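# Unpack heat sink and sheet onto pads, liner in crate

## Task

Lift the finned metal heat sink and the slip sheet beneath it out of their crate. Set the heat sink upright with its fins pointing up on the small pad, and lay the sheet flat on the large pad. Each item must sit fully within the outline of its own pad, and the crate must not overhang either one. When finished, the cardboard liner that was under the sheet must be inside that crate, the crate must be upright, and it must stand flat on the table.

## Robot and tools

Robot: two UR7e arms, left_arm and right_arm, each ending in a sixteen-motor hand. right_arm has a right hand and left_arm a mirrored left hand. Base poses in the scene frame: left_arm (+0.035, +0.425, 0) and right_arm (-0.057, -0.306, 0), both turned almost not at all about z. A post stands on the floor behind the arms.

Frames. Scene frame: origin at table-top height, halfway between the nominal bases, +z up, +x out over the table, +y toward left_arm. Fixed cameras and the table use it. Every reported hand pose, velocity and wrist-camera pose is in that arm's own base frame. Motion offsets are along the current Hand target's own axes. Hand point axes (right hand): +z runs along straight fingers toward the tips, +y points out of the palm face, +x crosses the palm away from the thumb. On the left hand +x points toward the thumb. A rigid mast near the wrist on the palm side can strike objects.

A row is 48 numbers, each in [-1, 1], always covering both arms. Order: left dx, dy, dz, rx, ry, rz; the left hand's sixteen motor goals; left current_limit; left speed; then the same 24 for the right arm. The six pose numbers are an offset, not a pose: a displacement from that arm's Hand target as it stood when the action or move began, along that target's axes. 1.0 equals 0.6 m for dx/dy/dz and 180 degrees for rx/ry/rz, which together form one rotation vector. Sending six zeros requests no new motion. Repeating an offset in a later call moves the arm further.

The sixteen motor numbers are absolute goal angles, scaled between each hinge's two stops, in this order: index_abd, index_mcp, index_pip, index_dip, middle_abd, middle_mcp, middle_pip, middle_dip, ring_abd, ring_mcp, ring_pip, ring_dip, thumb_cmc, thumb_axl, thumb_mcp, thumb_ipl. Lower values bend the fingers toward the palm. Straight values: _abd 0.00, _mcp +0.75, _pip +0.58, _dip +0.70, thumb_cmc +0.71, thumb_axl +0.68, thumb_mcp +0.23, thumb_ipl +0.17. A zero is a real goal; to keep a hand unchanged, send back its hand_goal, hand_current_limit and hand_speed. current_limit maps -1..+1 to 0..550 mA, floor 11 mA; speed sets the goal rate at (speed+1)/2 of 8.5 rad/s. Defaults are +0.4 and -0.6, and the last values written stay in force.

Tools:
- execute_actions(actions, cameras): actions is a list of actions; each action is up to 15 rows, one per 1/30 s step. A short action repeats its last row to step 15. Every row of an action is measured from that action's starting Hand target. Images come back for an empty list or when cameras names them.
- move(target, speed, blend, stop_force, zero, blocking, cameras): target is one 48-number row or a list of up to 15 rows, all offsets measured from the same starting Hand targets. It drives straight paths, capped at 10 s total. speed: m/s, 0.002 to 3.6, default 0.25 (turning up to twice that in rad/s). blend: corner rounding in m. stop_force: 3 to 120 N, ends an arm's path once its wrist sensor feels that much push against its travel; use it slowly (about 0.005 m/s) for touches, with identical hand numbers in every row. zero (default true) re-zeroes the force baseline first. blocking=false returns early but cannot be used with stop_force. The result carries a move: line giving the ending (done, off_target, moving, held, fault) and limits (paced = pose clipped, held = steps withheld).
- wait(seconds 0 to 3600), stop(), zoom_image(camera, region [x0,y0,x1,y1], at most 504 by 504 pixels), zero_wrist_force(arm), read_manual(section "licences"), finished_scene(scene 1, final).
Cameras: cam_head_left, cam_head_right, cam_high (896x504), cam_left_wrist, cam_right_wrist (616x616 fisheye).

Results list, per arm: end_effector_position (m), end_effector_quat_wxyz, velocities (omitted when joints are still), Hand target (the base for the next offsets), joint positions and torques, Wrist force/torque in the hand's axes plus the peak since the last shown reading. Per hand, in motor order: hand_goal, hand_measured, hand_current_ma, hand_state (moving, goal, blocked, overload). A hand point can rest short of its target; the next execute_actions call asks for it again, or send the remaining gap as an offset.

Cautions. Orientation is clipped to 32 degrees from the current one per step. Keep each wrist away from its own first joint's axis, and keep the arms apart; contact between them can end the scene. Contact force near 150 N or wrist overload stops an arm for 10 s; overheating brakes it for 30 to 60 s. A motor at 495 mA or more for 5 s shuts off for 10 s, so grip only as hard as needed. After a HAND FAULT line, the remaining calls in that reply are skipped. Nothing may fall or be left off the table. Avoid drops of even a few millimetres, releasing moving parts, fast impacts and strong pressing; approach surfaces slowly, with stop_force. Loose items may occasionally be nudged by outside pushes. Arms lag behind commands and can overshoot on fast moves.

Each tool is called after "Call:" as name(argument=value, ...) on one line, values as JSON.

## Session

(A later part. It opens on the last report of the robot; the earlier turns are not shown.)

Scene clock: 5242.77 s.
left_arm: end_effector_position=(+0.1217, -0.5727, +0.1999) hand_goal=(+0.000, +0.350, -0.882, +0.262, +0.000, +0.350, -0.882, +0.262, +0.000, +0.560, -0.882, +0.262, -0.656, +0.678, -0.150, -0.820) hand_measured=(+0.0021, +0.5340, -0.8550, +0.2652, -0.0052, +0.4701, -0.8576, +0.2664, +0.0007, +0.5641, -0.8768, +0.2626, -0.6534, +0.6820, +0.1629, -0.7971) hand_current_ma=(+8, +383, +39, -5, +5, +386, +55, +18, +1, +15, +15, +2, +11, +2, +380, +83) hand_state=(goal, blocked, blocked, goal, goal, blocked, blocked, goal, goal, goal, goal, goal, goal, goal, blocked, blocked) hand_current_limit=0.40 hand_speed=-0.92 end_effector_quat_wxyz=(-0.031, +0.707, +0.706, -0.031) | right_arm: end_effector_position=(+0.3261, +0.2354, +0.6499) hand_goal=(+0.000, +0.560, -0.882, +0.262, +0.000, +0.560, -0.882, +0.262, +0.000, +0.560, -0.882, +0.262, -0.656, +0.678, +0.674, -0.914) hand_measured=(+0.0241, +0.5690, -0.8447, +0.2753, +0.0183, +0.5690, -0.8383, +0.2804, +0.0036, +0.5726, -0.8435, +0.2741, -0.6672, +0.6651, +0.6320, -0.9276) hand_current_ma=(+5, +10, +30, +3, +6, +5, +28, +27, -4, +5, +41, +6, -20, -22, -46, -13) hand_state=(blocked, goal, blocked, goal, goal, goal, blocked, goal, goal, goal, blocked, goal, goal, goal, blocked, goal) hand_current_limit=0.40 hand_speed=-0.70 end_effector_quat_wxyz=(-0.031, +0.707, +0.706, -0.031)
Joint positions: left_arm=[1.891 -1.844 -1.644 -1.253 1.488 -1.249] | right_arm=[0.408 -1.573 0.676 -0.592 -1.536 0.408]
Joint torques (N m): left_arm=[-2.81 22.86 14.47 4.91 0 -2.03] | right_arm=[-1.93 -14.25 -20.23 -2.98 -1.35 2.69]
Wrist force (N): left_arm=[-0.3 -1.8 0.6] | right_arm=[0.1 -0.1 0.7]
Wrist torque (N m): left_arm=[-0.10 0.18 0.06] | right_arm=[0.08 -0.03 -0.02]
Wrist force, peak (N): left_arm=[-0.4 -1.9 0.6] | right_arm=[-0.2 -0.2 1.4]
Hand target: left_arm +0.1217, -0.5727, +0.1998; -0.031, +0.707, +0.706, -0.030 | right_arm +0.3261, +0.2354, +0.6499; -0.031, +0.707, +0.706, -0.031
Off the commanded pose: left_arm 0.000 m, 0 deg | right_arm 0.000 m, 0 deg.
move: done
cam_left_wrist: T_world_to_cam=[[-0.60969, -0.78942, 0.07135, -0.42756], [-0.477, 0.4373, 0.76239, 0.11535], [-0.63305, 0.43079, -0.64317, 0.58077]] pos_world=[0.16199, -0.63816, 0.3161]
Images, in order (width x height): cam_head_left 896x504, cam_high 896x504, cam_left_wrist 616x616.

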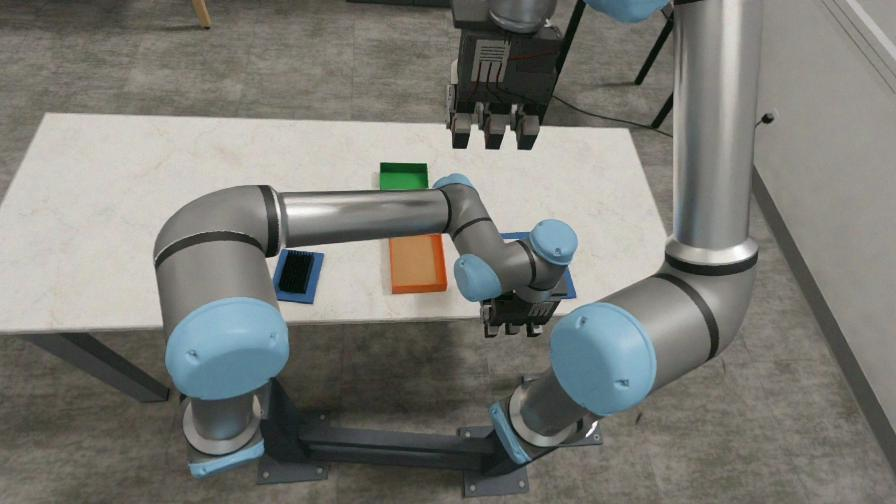

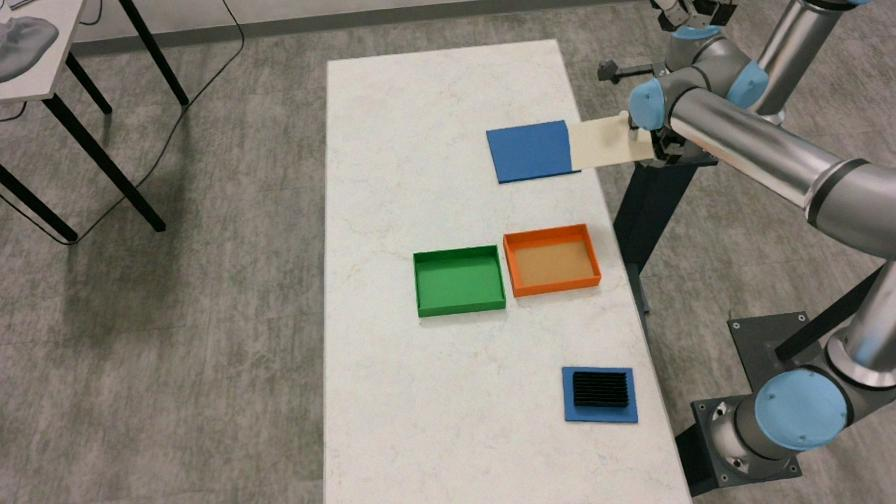

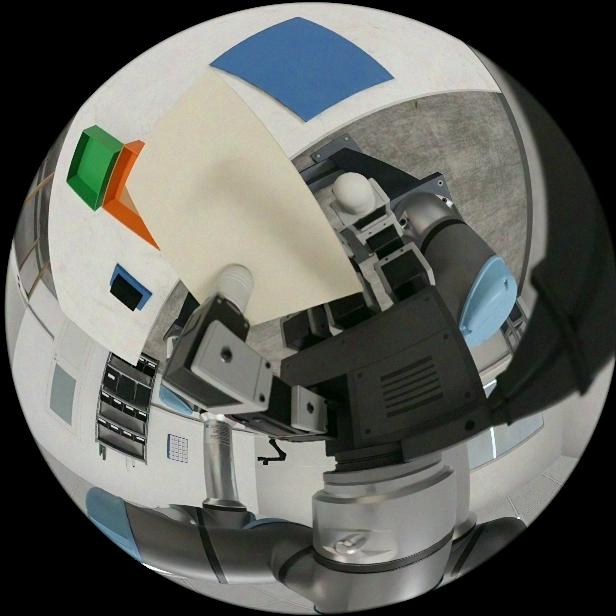

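Call:
move(target=[-0.2922,0.214,0.0315,0.1669,0.0042,-0.045,0,0.35,-0.883,0.261,0,0.35,-0.883,0.261,0,0.56,-0.883,0.261,-0.657,0.678,-0.15,-0.82,0.4,-0.92,0,0,0,0,0,0,0,0.56,-0.883,0.261,0,0.56,-0.883,0.261,0,0.56,-0.883,0.261,-0.657,0.678,0.674,-0.914,0.4,-0.7], speed=0.08, cameras=["cam_head_left","cam_left_wrist","cam_high","cam_head_right"])

Call:
zoom_image(camera="cam_high", region=[460, 70, 640, 250])

Call:
zoom_image(camera="cam_head_left", region=[470, 200, 610, 320])

Call:
zoom_image(camera="cam_left_wrist", region=[60, 30, 380, 350])

Scene clock: 5290.80 s.
left_arm: end_effector_position=(+0.2479, -0.7480, +0.1696) hand_goal=(+0.000, +0.350, -0.882, +0.262, +0.000, +0.350, -0.882, +0.262, +0.000, +0.560, -0.882, +0.262, -0.656, +0.678, -0.150, -0.820) hand_measured=(+0.0021, +0.5340, -0.8512, +0.2652, -0.0052, +0.4640, -0.8576, +0.2652, -0.0008, +0.5569, -0.8768, +0.2626, -0.6534, +0.6809, +0.1629, -0.7961) hand_current_ma=(+7, +382, +56, -4, +9, +383, +58, +15, -2, +4, +15, +1, +6, +5, +382, +87) hand_state=(goal, blocked, blocked, goal, goal, blocked, blocked, goal, goal, goal, goal, goal, goal, goal, blocked, blocked) hand_current_limit=0.40 hand_speed=-0.92 end_effector_quat_wxyz=(-0.220, +0.623, +0.722, -0.205) | right_arm: end_effector_position=(+0.3261, +0.2354, +0.6499) hand_goal=(+0.000, +0.560, -0.882, +0.262, +0.000, +0.560, -0.882, +0.262, +0.000, +0.560, -0.882, +0.262, -0.656, +0.678, +0.674, -0.914) hand_measured=(+0.0241, +0.5690, -0.8447, +0.2753, +0.0183, +0.5677, -0.8383, +0.2792, +0.0036, +0.5726, -0.8435, +0.2741, -0.6685, +0.6651, +0.6320, -0.9285) hand_current_ma=(+0, +4, +30, -2, -4, +0, +27, +26, +6, +5, +38, +0, -19, -24, -42, -11) hand_state=(blocked, goal, blocked, goal, goal, goal, blocked, goal, goal, goal, blocked, goal, goal, goal, blocked, goal) hand_current_limit=0.40 hand_speed=-0.70 end_effector_quat_wxyz=(-0.031, +0.707, +0.706, -0.031)
Joint positions: left_arm=[2.114 -2.503 -0.586 -1.95 1.044 -1.085] | right_arm=[0.408 -1.573 0.676 -0.592 -1.536 0.408]
Joint torques (N m): left_arm=[-6.35 58.15 32.29 2.97 -0.43 -2.3] | right_arm=[-2.85 -14.09 -19.5 -2.87 -1.34 2.81]
Wrist force (N): left_arm=[-0.5 -2.0 1.5] | right_arm=[0.1 -0.3 0.7]
Wrist torque (N m): left_arm=[-0.01 0.27 -0.06] | right_arm=[0.07 -0.03 -0.01]
Wrist force, peak (N): left_arm=[0.4 -2.7 0.6] | right_arm=[-0.1 -0.1 1.3]
Hand target: left_arm +0.2479, -0.7480, +0.1696; -0.220, +0.623, +0.722, -0.205 | right_arm +0.3261, +0.2354, +0.6499; -0.031, +0.707, +0.706, -0.031
Off the commanded pose: left_arm 0.000 m, 0 deg | right_arm 0.000 m, 0 deg.
move: done
cam_left_wrist: T_world_to_cam=[[-0.38636, -0.86612, 0.3171, -0.64118], [-0.08226, 0.37478, 0.92346, 0.10341], [-0.91867, 0.3307, -0.21605, 0.64028]] pos_world=[0.34898, -0.80584, 0.24616]
Images, in order (width x height): cam_head_left 896x504, cam_head_right 896x504, cam_high 896x504, cam_left_wrist 616x616.

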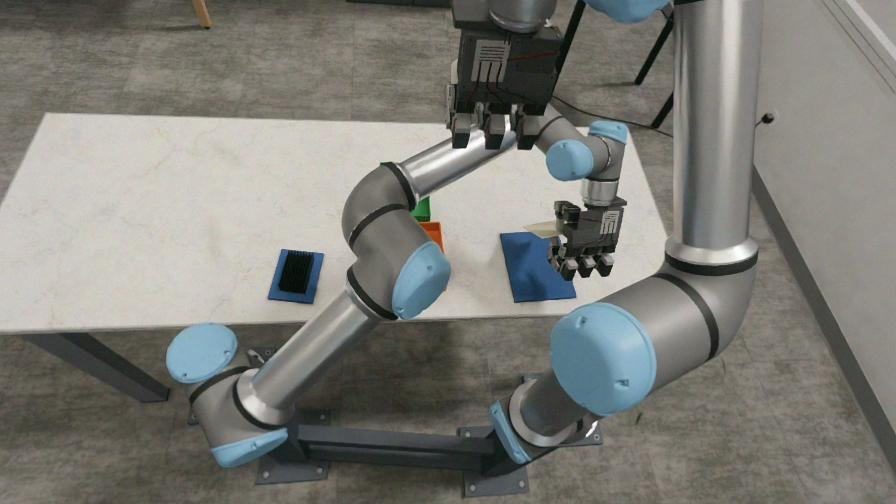

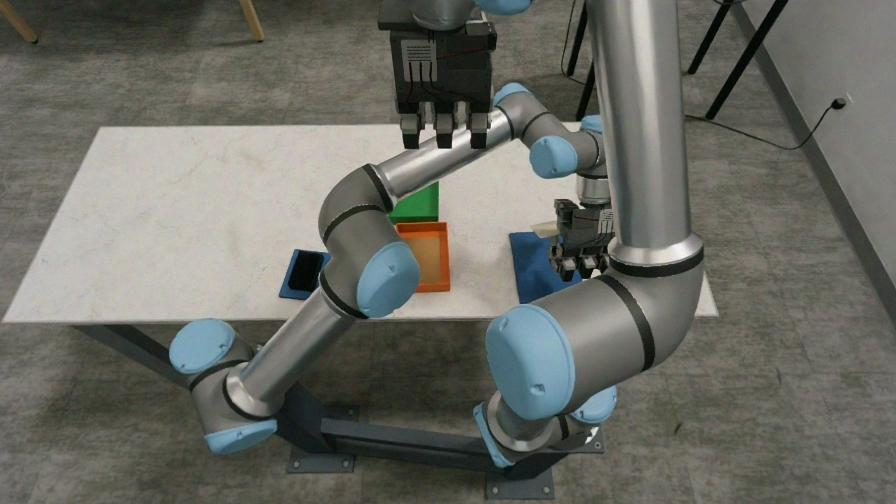

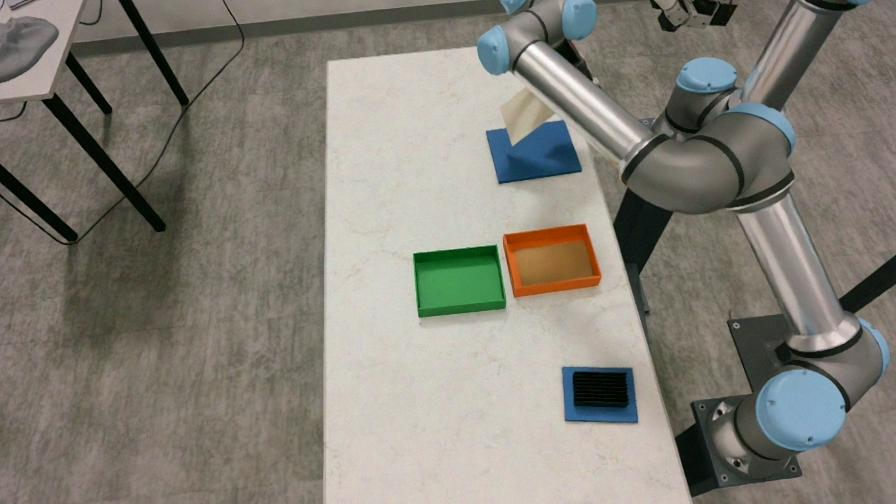

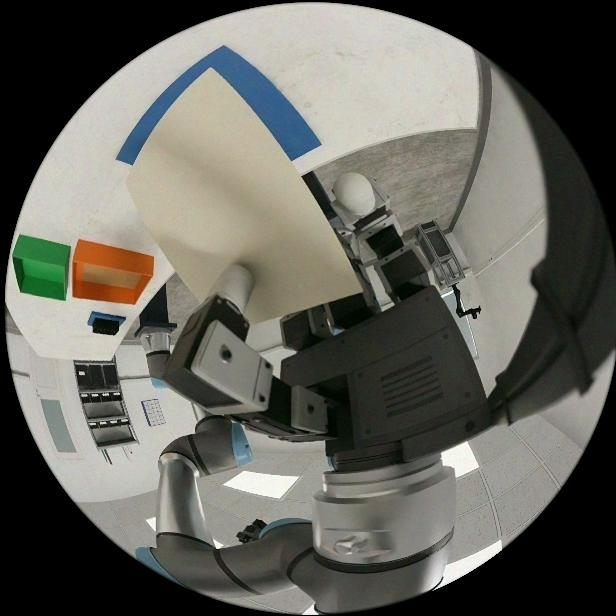

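Scaled by 2.800 from the camera's image (finer frame: 1280x720).

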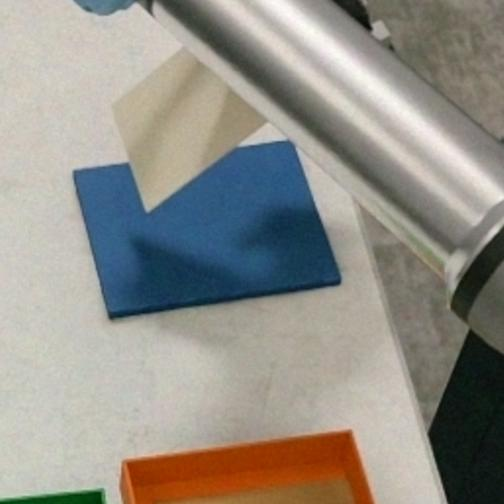

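Scaled by 3.600 from the camera's image (finer frame: 1280x720).

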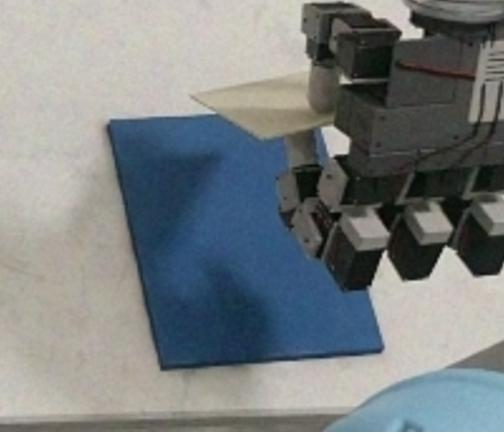

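Scaled by 1.575 from the camera's image (finer frame: 880x880).

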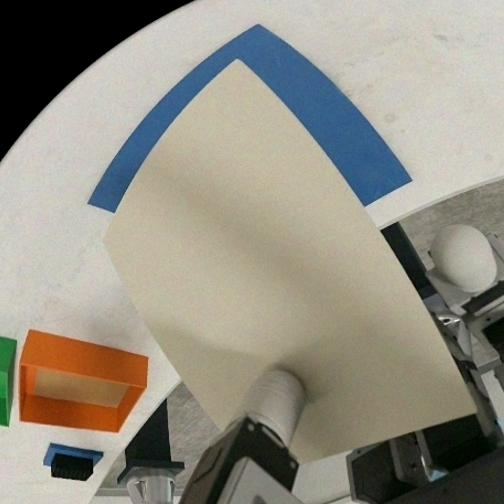

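Call:
move(target=[0.0187,0.0813,0.0767,-0.0003,0.0095,0.0136,0,0.35,-0.883,0.261,0,0.35,-0.883,0.261,0,0.56,-0.883,0.261,-0.657,0.678,-0.15,-0.82,0.4,-0.92,0,0,0,0,0,0,0,0.56,-0.883,0.261,0,0.56,-0.883,0.261,0,0.56,-0.883,0.261,-0.657,0.678,0.674,-0.914,0.4,-0.7], speed=0.05, cameras=["cam_head_left","cam_left_wrist","cam_high"])

Call:
zoom_image(camera="cam_high", region=[460, 70, 640, 250])

Call:
zoom_image(camera="cam_head_left", region=[470, 200, 610, 320])

Call:
zoom_image(camera="cam_left_wrist", region=[60, 30, 380, 350])

Scene clock: 5332.90 s.
left_arm: end_effector_position=(+0.2597, -0.7312, +0.1047) hand_goal=(+0.000, +0.350, -0.882, +0.262, +0.000, +0.350, -0.882, +0.262, +0.000, +0.560, -0.882, +0.262, -0.656, +0.678, -0.150, -0.820) hand_measured=(+0.0036, +0.5340, -0.8537, +0.2664, -0.0052, +0.4640, -0.8563, +0.2652, -0.0008, +0.5581, -0.8768, +0.2626, -0.6534, +0.6809, +0.1629, -0.7952) hand_current_ma=(+8, +383, +53, -3, -1, +375, +62, +16, +5, +6, +6, +0, +8, +6, +384, +83) hand_state=(goal, blocked, blocked, goal, goal, blocked, blocked, goal, goal, goal, goal, goal, goal, goal, blocked, blocked) hand_current_limit=0.40 hand_speed=-0.92 end_effector_quat_wxyz=(-0.226, +0.642, +0.705, -0.200) end_effector_velocity=(-0.002, +0.000, +0.001) end_effector_angular_velocity=(+0.004, +0.003, +0.001) | right_arm: end_effector_position=(+0.3261, +0.2354, +0.6499) hand_goal=(+0.000, +0.560, -0.882, +0.262, +0.000, +0.560, -0.882, +0.262, +0.000, +0.560, -0.882, +0.262, -0.656, +0.678, +0.674, -0.914) hand_measured=(+0.0241, +0.5677, -0.8447, +0.2753, +0.0183, +0.5677, -0.8396, +0.2792, +0.0036, +0.5726, -0.8435, +0.2741, -0.6672, +0.6651, +0.6320, -0.9285) hand_current_ma=(+17, -1, +24, +3, +15, +3, +21, +30, -8, +10, +45, -9, -15, -9, -41, -11) hand_state=(blocked, goal, blocked, goal, goal, goal, blocked, goal, goal, goal, blocked, goal, goal, goal, blocked, goal) hand_current_limit=0.40 hand_speed=-0.70 end_effector_quat_wxyz=(-0.031, +0.707, +0.706, -0.031)
Joint positions: left_arm=[2.134 -2.484 -0.778 -1.816 1.067 -1.006] | right_arm=[0.408 -1.573 0.676 -0.592 -1.536 0.408]
Joint velocities: left_arm=[-0.002 -0.001 0.003 -0.006 -0.001 -0.003] | right_arm=[within noise]
Joint torques (N m): left_arm=[-4.76 69.68 31.21 -0.86 -1.3 -2.16] | right_arm=[-2.16 -14.57 -20.36 -2.85 -1.27 2.59]
Wrist force (N): left_arm=[-0.7 -1.9 1.2] | right_arm=[-0.2 0.0 0.7]
Wrist torque (N m): left_arm=[0.02 0.28 -0.09] | right_arm=[0.11 0.00 -0.02]
Wrist force, peak (N): left_arm=[-0.8 -2.7 1.1] | right_arm=[-0.3 -0.2 1.3]
Hand target: left_arm +0.2595, -0.7312, +0.1048; -0.226, +0.642, +0.705, -0.200 | right_arm +0.3261, +0.2354, +0.6499; -0.031, +0.707, +0.706, -0.031
Off the commanded pose: left_arm 0.000 m, 0 deg | right_arm 0.000 m, 0 deg.
move: done
cam_left_wrist: T_world_to_cam=[[-0.43031, -0.84469, 0.31833, -0.57455], [-0.06061, 0.37889, 0.92345, 0.1553], [-0.90065, 0.37807, -0.21424, 0.66126]] pos_world=[0.35774, -0.79416, 0.18115]
Images, in order (width x height): cam_head_left 896x504, cam_high 896x504, cam_left_wrist 616x616.

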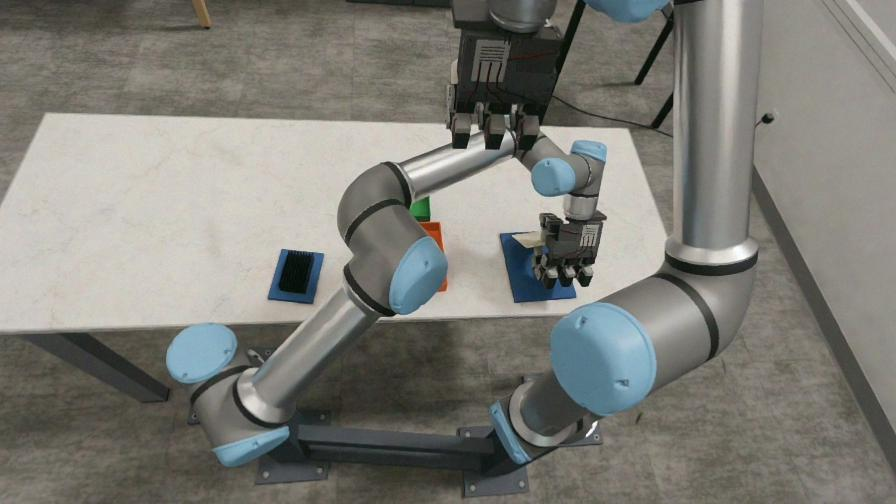

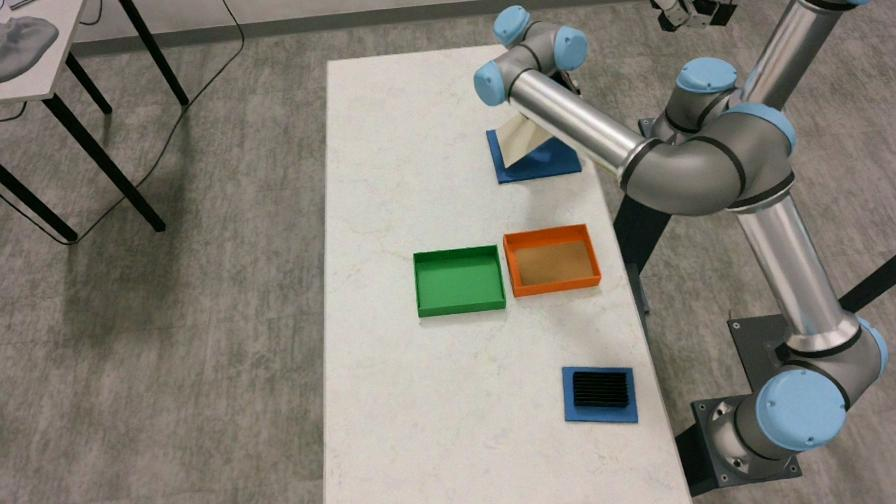

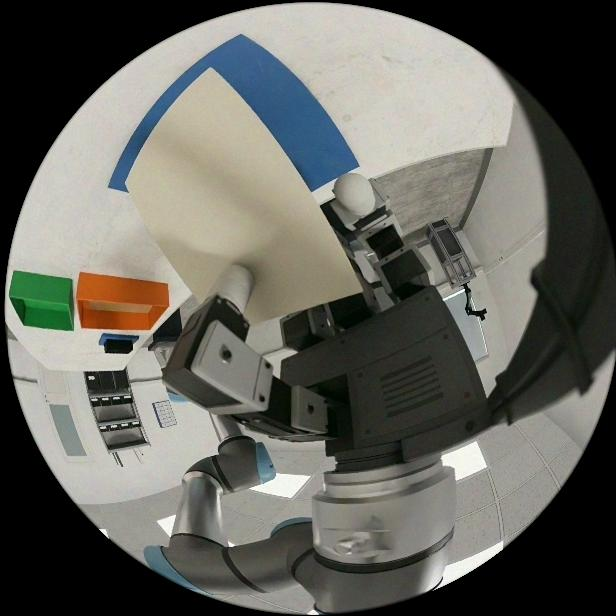

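Scaled by 2.800 from the camera's image (finer frame: 1280x720).

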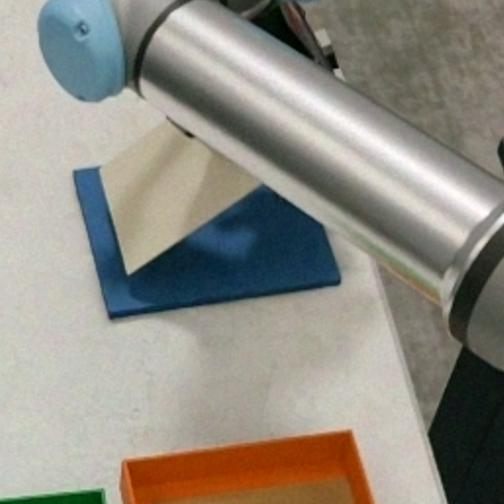

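Scaled by 3.600 from the camera's image (finer frame: 1280x720).

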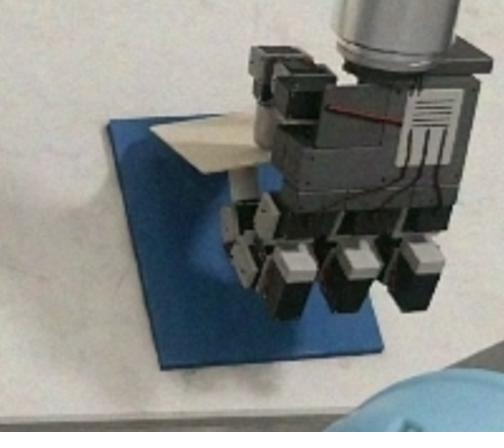

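Scaled by 1.575 from the camera's image (finer frame: 880x880).

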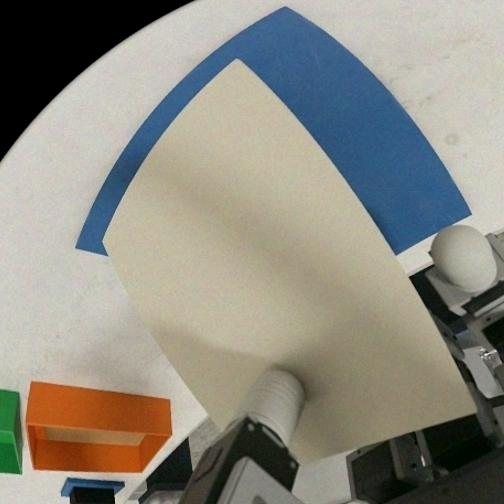

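Call:
move(target=[[-0.0024,0.0219,0.0314,0,0,0,0,0.35,-0.883,0.261,0,0.35,-0.883,0.261,0,0.56,-0.883,0.261,-0.657,0.678,-0.15,-0.82,0.4,-0.92,0,0,0,0,0,0,0,0.56,-0.883,0.261,0,0.56,-0.883,0.261,0,0.56,-0.883,0.261,-0.657,0.678,0.674,-0.914,0.4,-0.7],[-0.0053,0.0242,0.0827,0,0,0,0,0.35,-0.883,0.261,0,0.35,-0.883,0.261,0,0.56,-0.883,0.261,-0.657,0.678,-0.15,-0.82,0.4,-0.92,0,0,0,0,0,0,0,0.56,-0.883,0.261,0,0.56,-0.883,0.261,0,0.56,-0.883,0.261,-0.657,0.678,0.674,-0.914,0.4,-0.7]], speed=0.02, stop_force=6, cameras=["cam_head_left","cam_left_wrist","cam_high"])

Call:
zoom_image(camera="cam_high", region=[460, 70, 640, 250])

Call:
zoom_image(camera="cam_head_left", region=[470, 200, 610, 320])

Call:
zoom_image(camera="cam_left_wrist", region=[60, 30, 380, 350])

Scene clock: 5362.90 s.
left_arm: end_effector_position=(+0.2430, -0.7326, +0.0556) hand_goal=(+0.000, +0.350, -0.882, +0.262, +0.000, +0.350, -0.882, +0.262, +0.000, +0.560, -0.882, +0.262, -0.656, +0.678, -0.150, -0.820) hand_measured=(+0.0007, +0.5340, -0.8473, +0.2690, -0.0081, +0.4640, -0.8473, +0.2715, +0.0007, +0.5569, -0.8755, +0.2639, -0.6521, +0.6820, +0.1648, -0.7961) hand_current_ma=(+6, +383, +70, +0, +0, +385, +83, +23, +5, +2, +12, +7, +6, +1, +386, +84) hand_state=(goal, blocked, blocked, goal, goal, blocked, blocked, goal, goal, goal, goal, goal, goal, goal, blocked, blocked) hand_current_limit=0.40 hand_speed=-0.92 end_effector_quat_wxyz=(-0.226, +0.642, +0.705, -0.200) | right_arm: end_effector_position=(+0.3261, +0.2354, +0.6499) hand_goal=(+0.000, +0.560, -0.882, +0.262, +0.000, +0.560, -0.882, +0.262, +0.000, +0.560, -0.882, +0.262, -0.656, +0.678, +0.674, -0.914) hand_measured=(+0.0241, +0.5690, -0.8447, +0.2753, +0.0183, +0.5677, -0.8383, +0.2792, +0.0036, +0.5726, -0.8435, +0.2741, -0.6685, +0.6651, +0.6320, -0.9285) hand_current_ma=(+3, +6, +39, +5, -6, +0, +28, +7, -4, +13, +34, +1, -20, -27, -53, -5) hand_state=(blocked, goal, blocked, goal, goal, goal, blocked, goal, goal, goal, blocked, goal, goal, goal, blocked, goal) hand_current_limit=0.40 hand_speed=-0.70 end_effector_quat_wxyz=(-0.031, +0.707, +0.706, -0.031)
Joint positions: left_arm=[2.116 -2.495 -0.886 -1.688 1.06 -1.026] | right_arm=[0.408 -1.573 0.676 -0.592 -1.536 0.408]
Joint torques (N m): left_arm=[5.58 60.83 33.69 -0.64 -0.02 2.5] | right_arm=[-2.45 -14.18 -19.64 -2.69 -1.41 2.61]
Wrist force (N): left_arm=[-0.5 -2.1 0.9] | right_arm=[0.0 -0.3 0.8]
Wrist torque (N m): left_arm=[0.00 0.26 0.00] | right_arm=[0.05 -0.03 -0.02]
Wrist force, peak (N): left_arm=[-0.5 -2.4 1.2] | right_arm=[-0.1 0.0 1.4]
Hand target: left_arm +0.2430, -0.7326, +0.0557; -0.226, +0.642, +0.705, -0.200 | right_arm +0.3261, +0.2354, +0.6499; -0.031, +0.707, +0.706, -0.031
Off the commanded pose: left_arm 0.000 m, 0 deg | right_arm 0.000 m, 0 deg.
move: done
cam_left_wrist: T_world_to_cam=[[-0.4302, -0.84479, 0.31821, -0.56743], [-0.06051, 0.37869, 0.92354, 0.2], [-0.9007, 0.37806, -0.21403, 0.63633]] pos_world=[0.34114, -0.79566, 0.13204]
Images, in order (width x height): cam_head_left 896x504, cam_high 896x504, cam_left_wrist 616x616.

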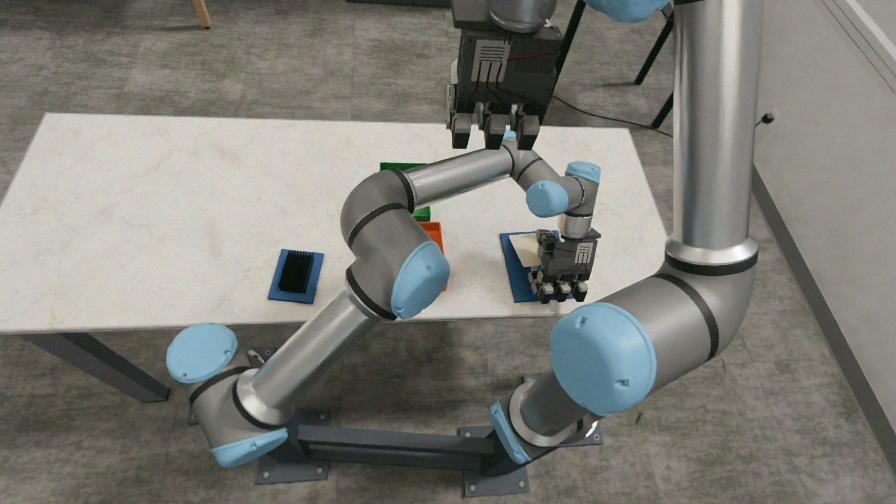

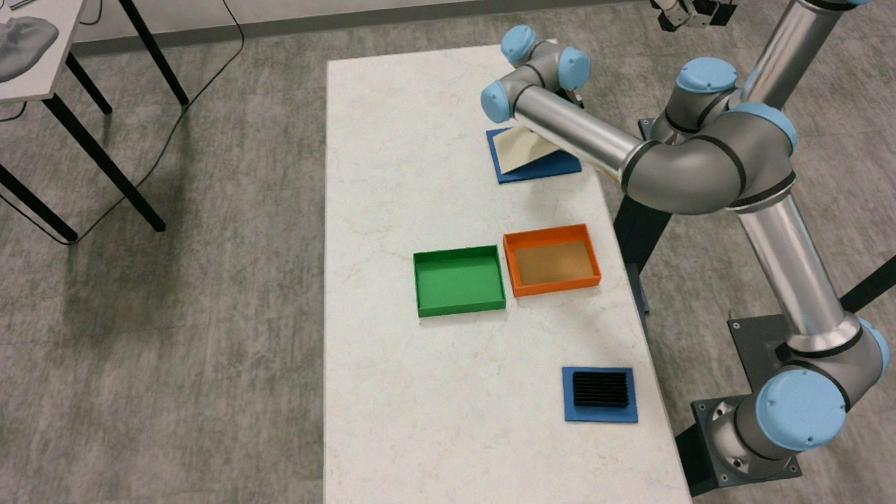

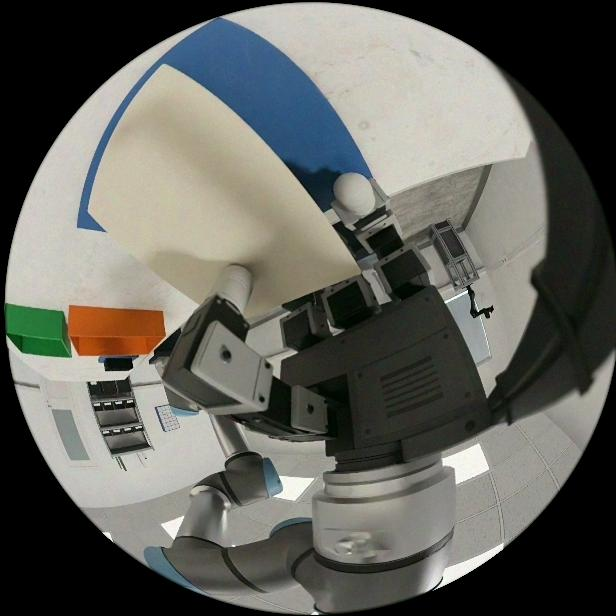

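Scaled by 2.800 from the camera's image (finer frame: 1280x720).

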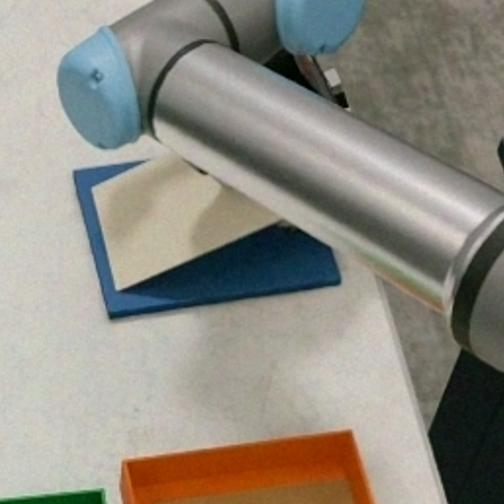

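Scaled by 3.600 from the camera's image (finer frame: 1280x720).

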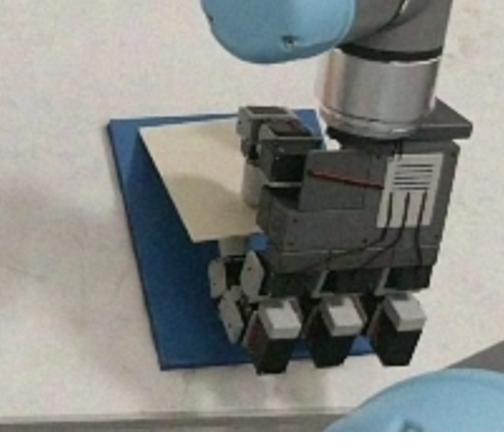

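Scaled by 1.575 from the camera's image (finer frame: 880x880).

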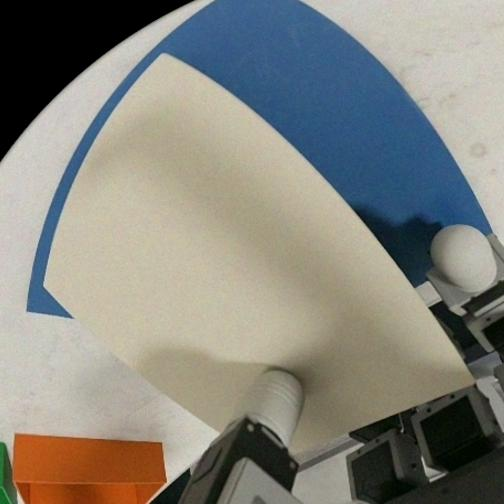

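Call:
move(target=[-0.0032,0.0128,0.0478,0,0,0,0,0.35,-0.883,0.261,0,0.35,-0.883,0.261,0,0.56,-0.883,0.261,-0.657,0.678,-0.15,-0.82,0.4,-0.92,0,0,0,0,0,0,0,0.56,-0.883,0.261,0,0.56,-0.883,0.261,0,0.56,-0.883,0.261,-0.657,0.678,0.674,-0.914,0.4,-0.7], speed=0.02, stop_force=6, cameras=["all"])

Scene clock: 5384.90 s.
left_arm: end_effector_position=(+0.2375, -0.7332, +0.0404) hand_goal=(+0.000, +0.350, -0.882, +0.262, +0.000, +0.350, -0.882, +0.262, +0.000, +0.560, -0.882, +0.262, -0.656, +0.678, -0.150, -0.820) hand_measured=(+0.0036, +0.5340, -0.8422, +0.2702, -0.0066, +0.4652, -0.8396, +0.2766, -0.0023, +0.5557, -0.9089, +0.2639, -0.6509, +0.6809, +0.1678, -0.7961) hand_current_ma=(+5, +383, +90, +11, +1, +386, +106, +34, +4, -1, -54, +4, +13, +11, +387, +87) hand_state=(goal, blocked, blocked, goal, goal, blocked, blocked, goal, goal, goal, blocked, goal, goal, goal, blocked, blocked) hand_current_limit=0.40 hand_speed=-0.92 end_effector_quat_wxyz=(-0.226, +0.642, +0.705, -0.201) | right_arm: end_effector_position=(+0.3261, +0.2354, +0.6499) hand_goal=(+0.000, +0.560, -0.882, +0.262, +0.000, +0.560, -0.882, +0.262, +0.000, +0.560, -0.882, +0.262, -0.656, +0.678, +0.674, -0.914) hand_measured=(+0.0241, +0.5690, -0.8447, +0.2753, +0.0183, +0.5677, -0.8383, +0.2804, +0.0036, +0.5726, -0.8435, +0.2741, -0.6672, +0.6651, +0.6320, -0.9285) hand_current_ma=(-1, +4, +18, +4, -8, -5, +21, +31, -7, +16, +32, -8, -9, -12, -43, -13) hand_state=(blocked, goal, blocked, goal, goal, goal, blocked, goal, goal, goal, blocked, goal, goal, goal, blocked, goal) hand_current_limit=0.40 hand_speed=-0.70 end_effector_quat_wxyz=(-0.031, +0.707, +0.706, -0.031)
Joint positions: left_arm=[2.109 -2.502 -0.914 -1.65 1.058 -1.032] | right_arm=[0.408 -1.573 0.676 -0.592 -1.536 0.408]
Joint torques (N m): left_arm=[6.83 68.58 32.35 1.44 0.9 2.56] | right_arm=[-2.97 -15.32 -20.17 -2.63 -1.34 2.59]
Wrist force (N): left_arm=[-0.7 -3.2 -0.4] | right_arm=[-0.3 -0.3 1.0]
Wrist torque (N m): left_arm=[0.00 0.20 0.07] | right_arm=[0.04 0.00 -0.04]
Wrist force, peak (N): left_arm=[1.1 -10.4 -4.0] | right_arm=[-0.4 -0.2 1.2]
Hand target: left_arm +0.2375, -0.7332, +0.0404; -0.226, +0.642, +0.705, -0.201 (not the last commanded pose) | right_arm +0.3261, +0.2354, +0.6499; -0.031, +0.707, +0.706, -0.031
Off the commanded pose: left_arm 0.013 m, 0 deg | right_arm 0.000 m, 0 deg.
move: contact (left_arm)
cam_left_wrist: T_world_to_cam=[[-0.43013, -0.84479, 0.31831, -0.56542], [-0.0605, 0.37877, 0.92351, 0.21405], [-0.90074, 0.37797, -0.21404, 0.62815]] pos_world=[0.33554, -0.79616, 0.11675]
cam_right_wrist: T_world_to_cam=[[0.62268, -0.77631, -0.09802, 0.08397], [-0.42732, -0.44231, 0.78851, -0.3186], [-0.65549, -0.44911, -0.60716, 0.8358]] pos_world=[0.35942, 0.29963, 0.76691]

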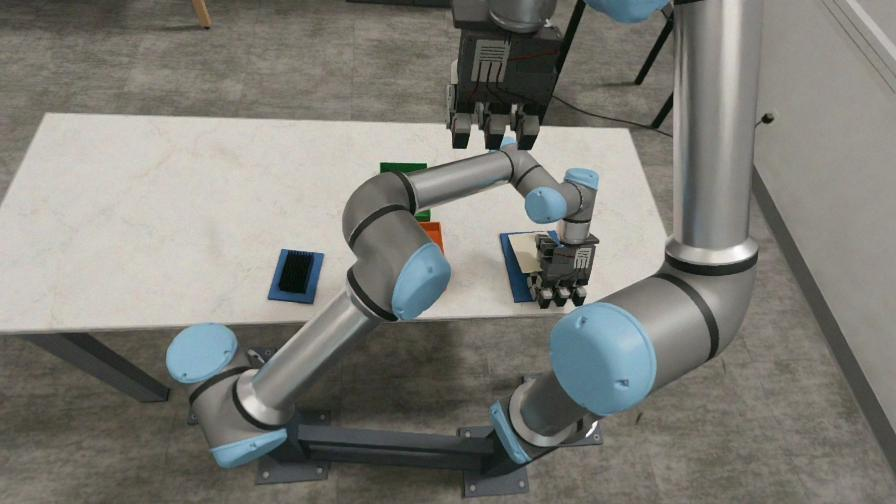

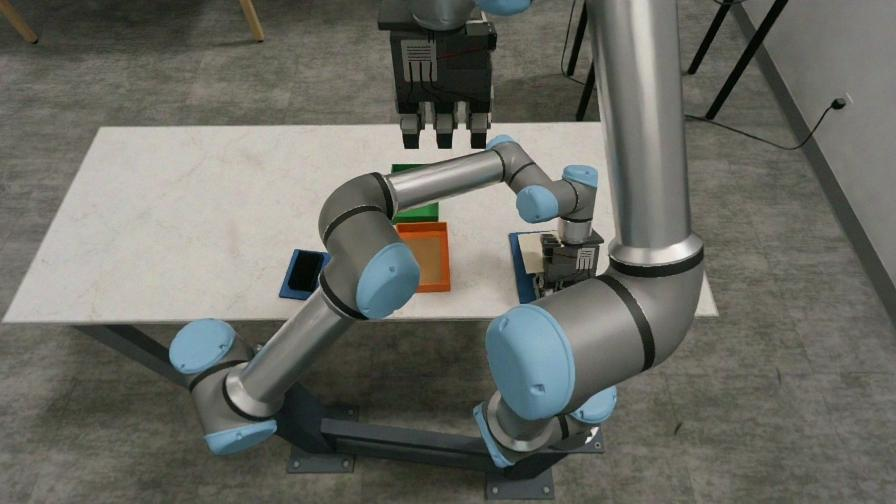

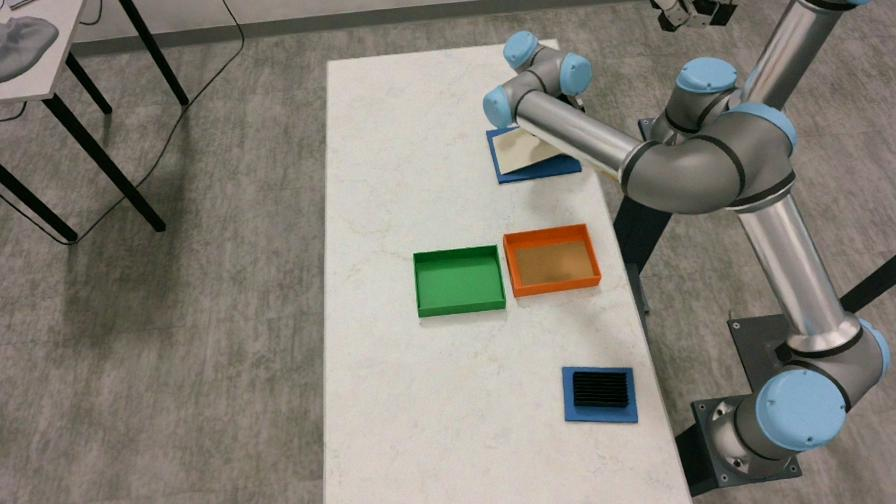

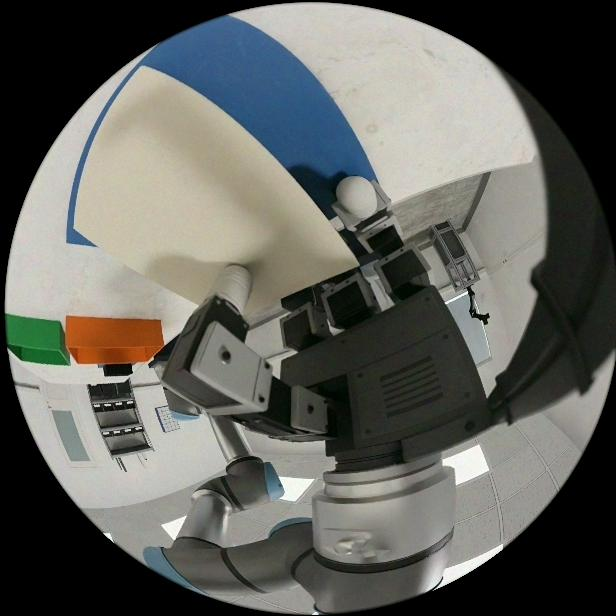

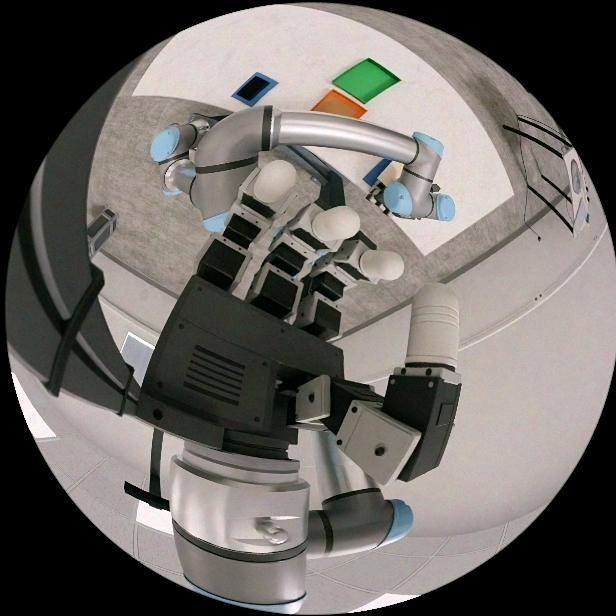

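Call:
zoom_image(camera="cam_high", region=[440, 80, 640, 220])

Call:
zoom_image(camera="cam_head_left", region=[480, 210, 620, 320])

Call:
zoom_image(camera="cam_left_wrist", region=[40, 0, 480, 400])

Scaled by 2.520 from the camera's image (finer frame: 1280x720).

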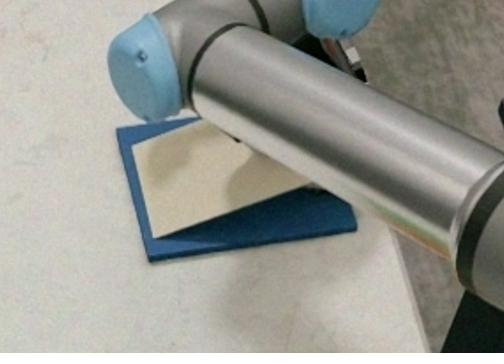

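Scaled by 3.600 from the camera's image (finer frame: 1280x720).

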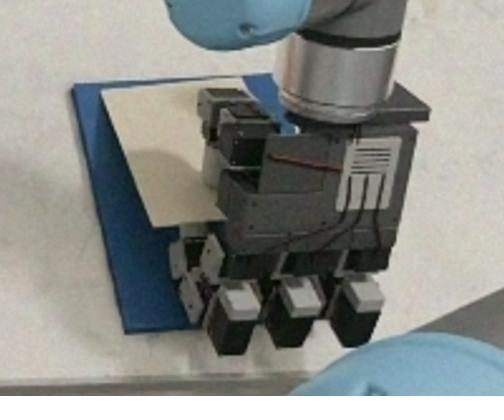

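Scaled by 1.145 from the camera's image (finer frame: 880x880).

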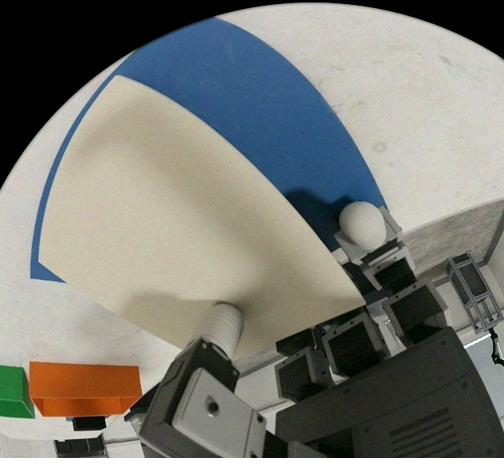

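Call:
move(target=[0,0,0,0,0,0,0,0.5,-0.85,0.265,0,0.44,-0.85,0.265,0,0.56,-0.883,0.261,-0.657,0.678,0.2,-0.84,0.4,-0.95,0,0,0,0,0,0,0,0.56,-0.883,0.261,0,0.56,-0.883,0.261,0,0.56,-0.883,0.261,-0.657,0.678,0.674,-0.914,0.4,-0.7], speed=0.02, cameras=["cam_left_wrist"])

Scene clock: 5470.73 s.
left_arm: end_effector_position=(+0.2375, -0.7332, +0.0404) hand_goal=(+0.000, +0.500, -0.850, +0.266, +0.000, +0.440, -0.850, +0.266, +0.000, +0.560, -0.882, +0.262, -0.656, +0.678, +0.200, -0.840) hand_measured=(+0.0007, +0.5111, -0.8383, +0.2690, -0.0052, +0.4556, -0.8332, +0.2702, -0.0008, +0.5545, -0.9089, +0.2639, -0.6509, +0.6809, +0.2024, -0.8323) hand_current_ma=(+3, +16, +15, +2, +4, +36, +40, +17, -2, +6, -56, +4, +11, +11, +2, +25) hand_state=(goal, goal, goal, goal, goal, goal, goal, goal, goal, goal, blocked, goal, goal, goal, goal, goal) hand_current_limit=0.40 hand_speed=-0.95 end_effector_quat_wxyz=(-0.226, +0.642, +0.705, -0.201) | right_arm: end_effector_position=(+0.3261, +0.2354, +0.6499) hand_goal=(+0.000, +0.560, -0.882, +0.262, +0.000, +0.560, -0.882, +0.262, +0.000, +0.560, -0.882, +0.262, -0.656, +0.678, +0.674, -0.914) hand_measured=(+0.0256, +0.5677, -0.8447, +0.2753, +0.0183, +0.5677, -0.8383, +0.2804, +0.0036, +0.5726, -0.8435, +0.2741, -0.6672, +0.6651, +0.6320, -0.9285) hand_current_ma=(+4, +10, +35, +5, +4, +5, +27, +26, +7, +12, +45, +10, -14, -15, -45, -7) hand_state=(blocked, goal, blocked, goal, goal, goal, blocked, goal, goal, goal, blocked, goal, goal, goal, blocked, goal) hand_current_limit=0.40 hand_speed=-0.70 end_effector_quat_wxyz=(-0.031, +0.707, +0.706, -0.031)
Joint positions: left_arm=[2.109 -2.502 -0.914 -1.65 1.058 -1.032] | right_arm=[0.408 -1.573 0.676 -0.592 -1.536 0.408]
Joint torques (N m): left_arm=[7.36 68.28 32.31 3.54 0.94 2.49] | right_arm=[-2.61 -15.14 -19.91 -2.6 -1.35 2.56]
Wrist force (N): left_arm=[-0.9 -2.8 -0.1] | right_arm=[-0.1 0.1 1.1]
Wrist torque (N m): left_arm=[0.06 0.22 0.05] | right_arm=[0.07 -0.02 -0.01]
Wrist force, peak (N): left_arm=[-0.9 -3.3 -0.5] | right_arm=[-0.2 0.0 1.2]
Hand target: left_arm +0.2375, -0.7332, +0.0404; -0.226, +0.642, +0.705, -0.201 | right_arm +0.3261, +0.2354, +0.6499; -0.031, +0.707, +0.706, -0.031
Off the commanded pose: left_arm 0.000 m, 0 deg | right_arm 0.000 m, 0 deg.
move: done
cam_left_wrist: T_world_to_cam=[[-0.43014, -0.84474, 0.31841, -0.5654], [-0.06045, 0.37887, 0.92347, 0.21412], [-0.90074, 0.37797, -0.21403, 0.62815]] pos_world=[0.33554, -0.79616, 0.11675]

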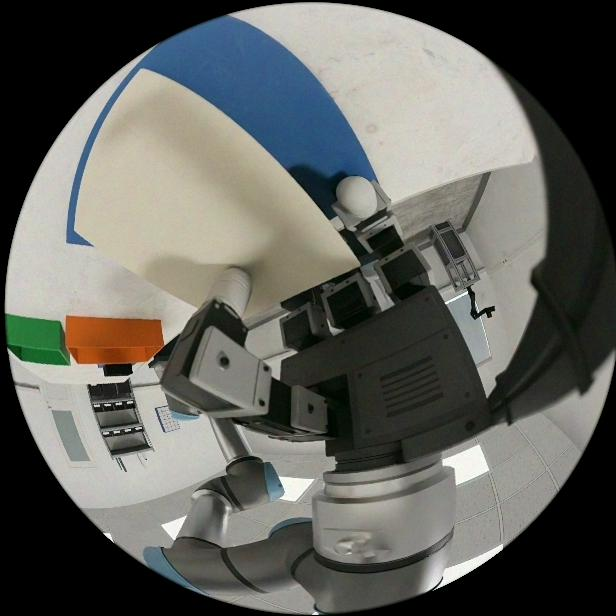

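Call:
move(target=[0,0,0,0,0,0,0,0.505,-0.85,0.265,0,0.45,-0.85,0.265,0,0.56,-0.883,0.261,-0.657,0.678,0.4,-0.88,0.4,-0.93,0,0,0,0,0,0,0,0.56,-0.883,0.261,0,0.56,-0.883,0.261,0,0.56,-0.883,0.261,-0.657,0.678,0.674,-0.914,0.4,-0.7], speed=0.02, cameras=["cam_left_wrist"])

Scene clock: 5477.80 s.
left_arm: end_effector_position=(+0.2375, -0.7332, +0.0404) hand_goal=(+0.000, +0.506, -0.850, +0.266, +0.000, +0.450, -0.850, +0.266, +0.000, +0.560, -0.882, +0.262, -0.656, +0.678, +0.400, -0.880) hand_measured=(+0.0007, +0.5062, -0.8409, +0.2702, -0.0037, +0.4544, -0.8370, +0.2702, -0.0023, +0.5545, -0.9089, +0.2626, -0.6559, +0.6798, +0.3925, -0.8761) hand_current_ma=(+6, -3, +5, -2, +1, +8, +27, +17, +4, +2, -55, +7, +4, +4, -19, +14) hand_state=(goal, goal, goal, goal, goal, goal, goal, goal, goal, goal, blocked, goal, goal, goal, goal, goal) hand_current_limit=0.40 hand_speed=-0.93 end_effector_quat_wxyz=(-0.226, +0.642, +0.705, -0.201) | right_arm: end_effector_position=(+0.3261, +0.2354, +0.6499) hand_goal=(+0.000, +0.560, -0.882, +0.262, +0.000, +0.560, -0.882, +0.262, +0.000, +0.560, -0.882, +0.262, -0.656, +0.678, +0.674, -0.914) hand_measured=(+0.0241, +0.5677, -0.8447, +0.2753, +0.0183, +0.5677, -0.8383, +0.2792, +0.0036, +0.5726, -0.8435, +0.2741, -0.6672, +0.6651, +0.6320, -0.9276) hand_current_ma=(+9, +23, +42, +0, +7, -9, +41, +23, -13, +10, +43, -7, -5, -10, -41, -5) hand_state=(blocked, goal, blocked, goal, goal, goal, blocked, goal, goal, goal, blocked, goal, goal, goal, blocked, goal) hand_current_limit=0.40 hand_speed=-0.70 end_effector_quat_wxyz=(-0.031, +0.707, +0.706, -0.031)
Joint positions: left_arm=[2.109 -2.502 -0.914 -1.65 1.058 -1.032] | right_arm=[0.408 -1.573 0.676 -0.592 -1.536 0.408]
Joint torques (N m): left_arm=[4.88 68.32 31.02 3.64 0.89 2.51] | right_arm=[-3.01 -15.16 -20.63 -2.52 -1.47 2.49]
Wrist force (N): left_arm=[-0.7 -2.8 0.1] | right_arm=[-0.2 -0.2 1.1]
Wrist torque (N m): left_arm=[0.05 0.19 0.08] | right_arm=[0.04 -0.01 -0.03]
Wrist force, peak (N): left_arm=[-1.0 -3.2 0.0] | right_arm=[0.1 -0.1 1.2]
Hand target: left_arm +0.2375, -0.7332, +0.0404; -0.226, +0.642, +0.705, -0.201 | right_arm +0.3261, +0.2354, +0.6499; -0.031, +0.707, +0.706, -0.031
Off the commanded pose: left_arm 0.000 m, 0 deg | right_arm 0.000 m, 0 deg.
move: done
cam_left_wrist: T_world_to_cam=[[-0.43014, -0.84474, 0.31841, -0.5654], [-0.06045, 0.37887, 0.92347, 0.21412], [-0.90074, 0.37797, -0.21403, 0.62815]] pos_world=[0.33554, -0.79616, 0.11675]

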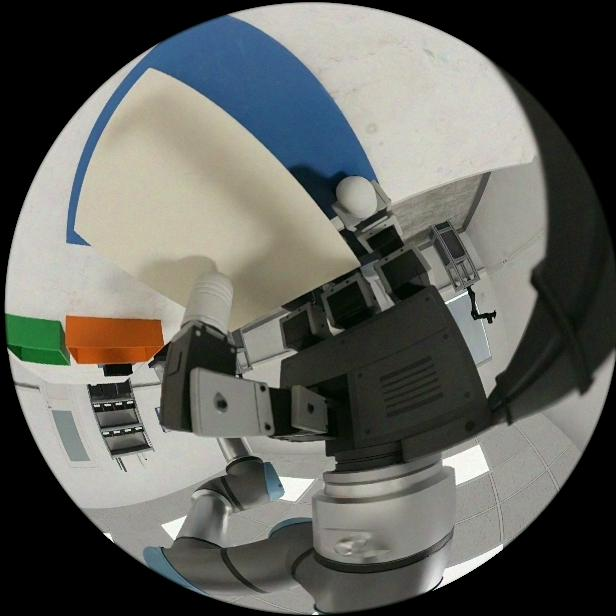

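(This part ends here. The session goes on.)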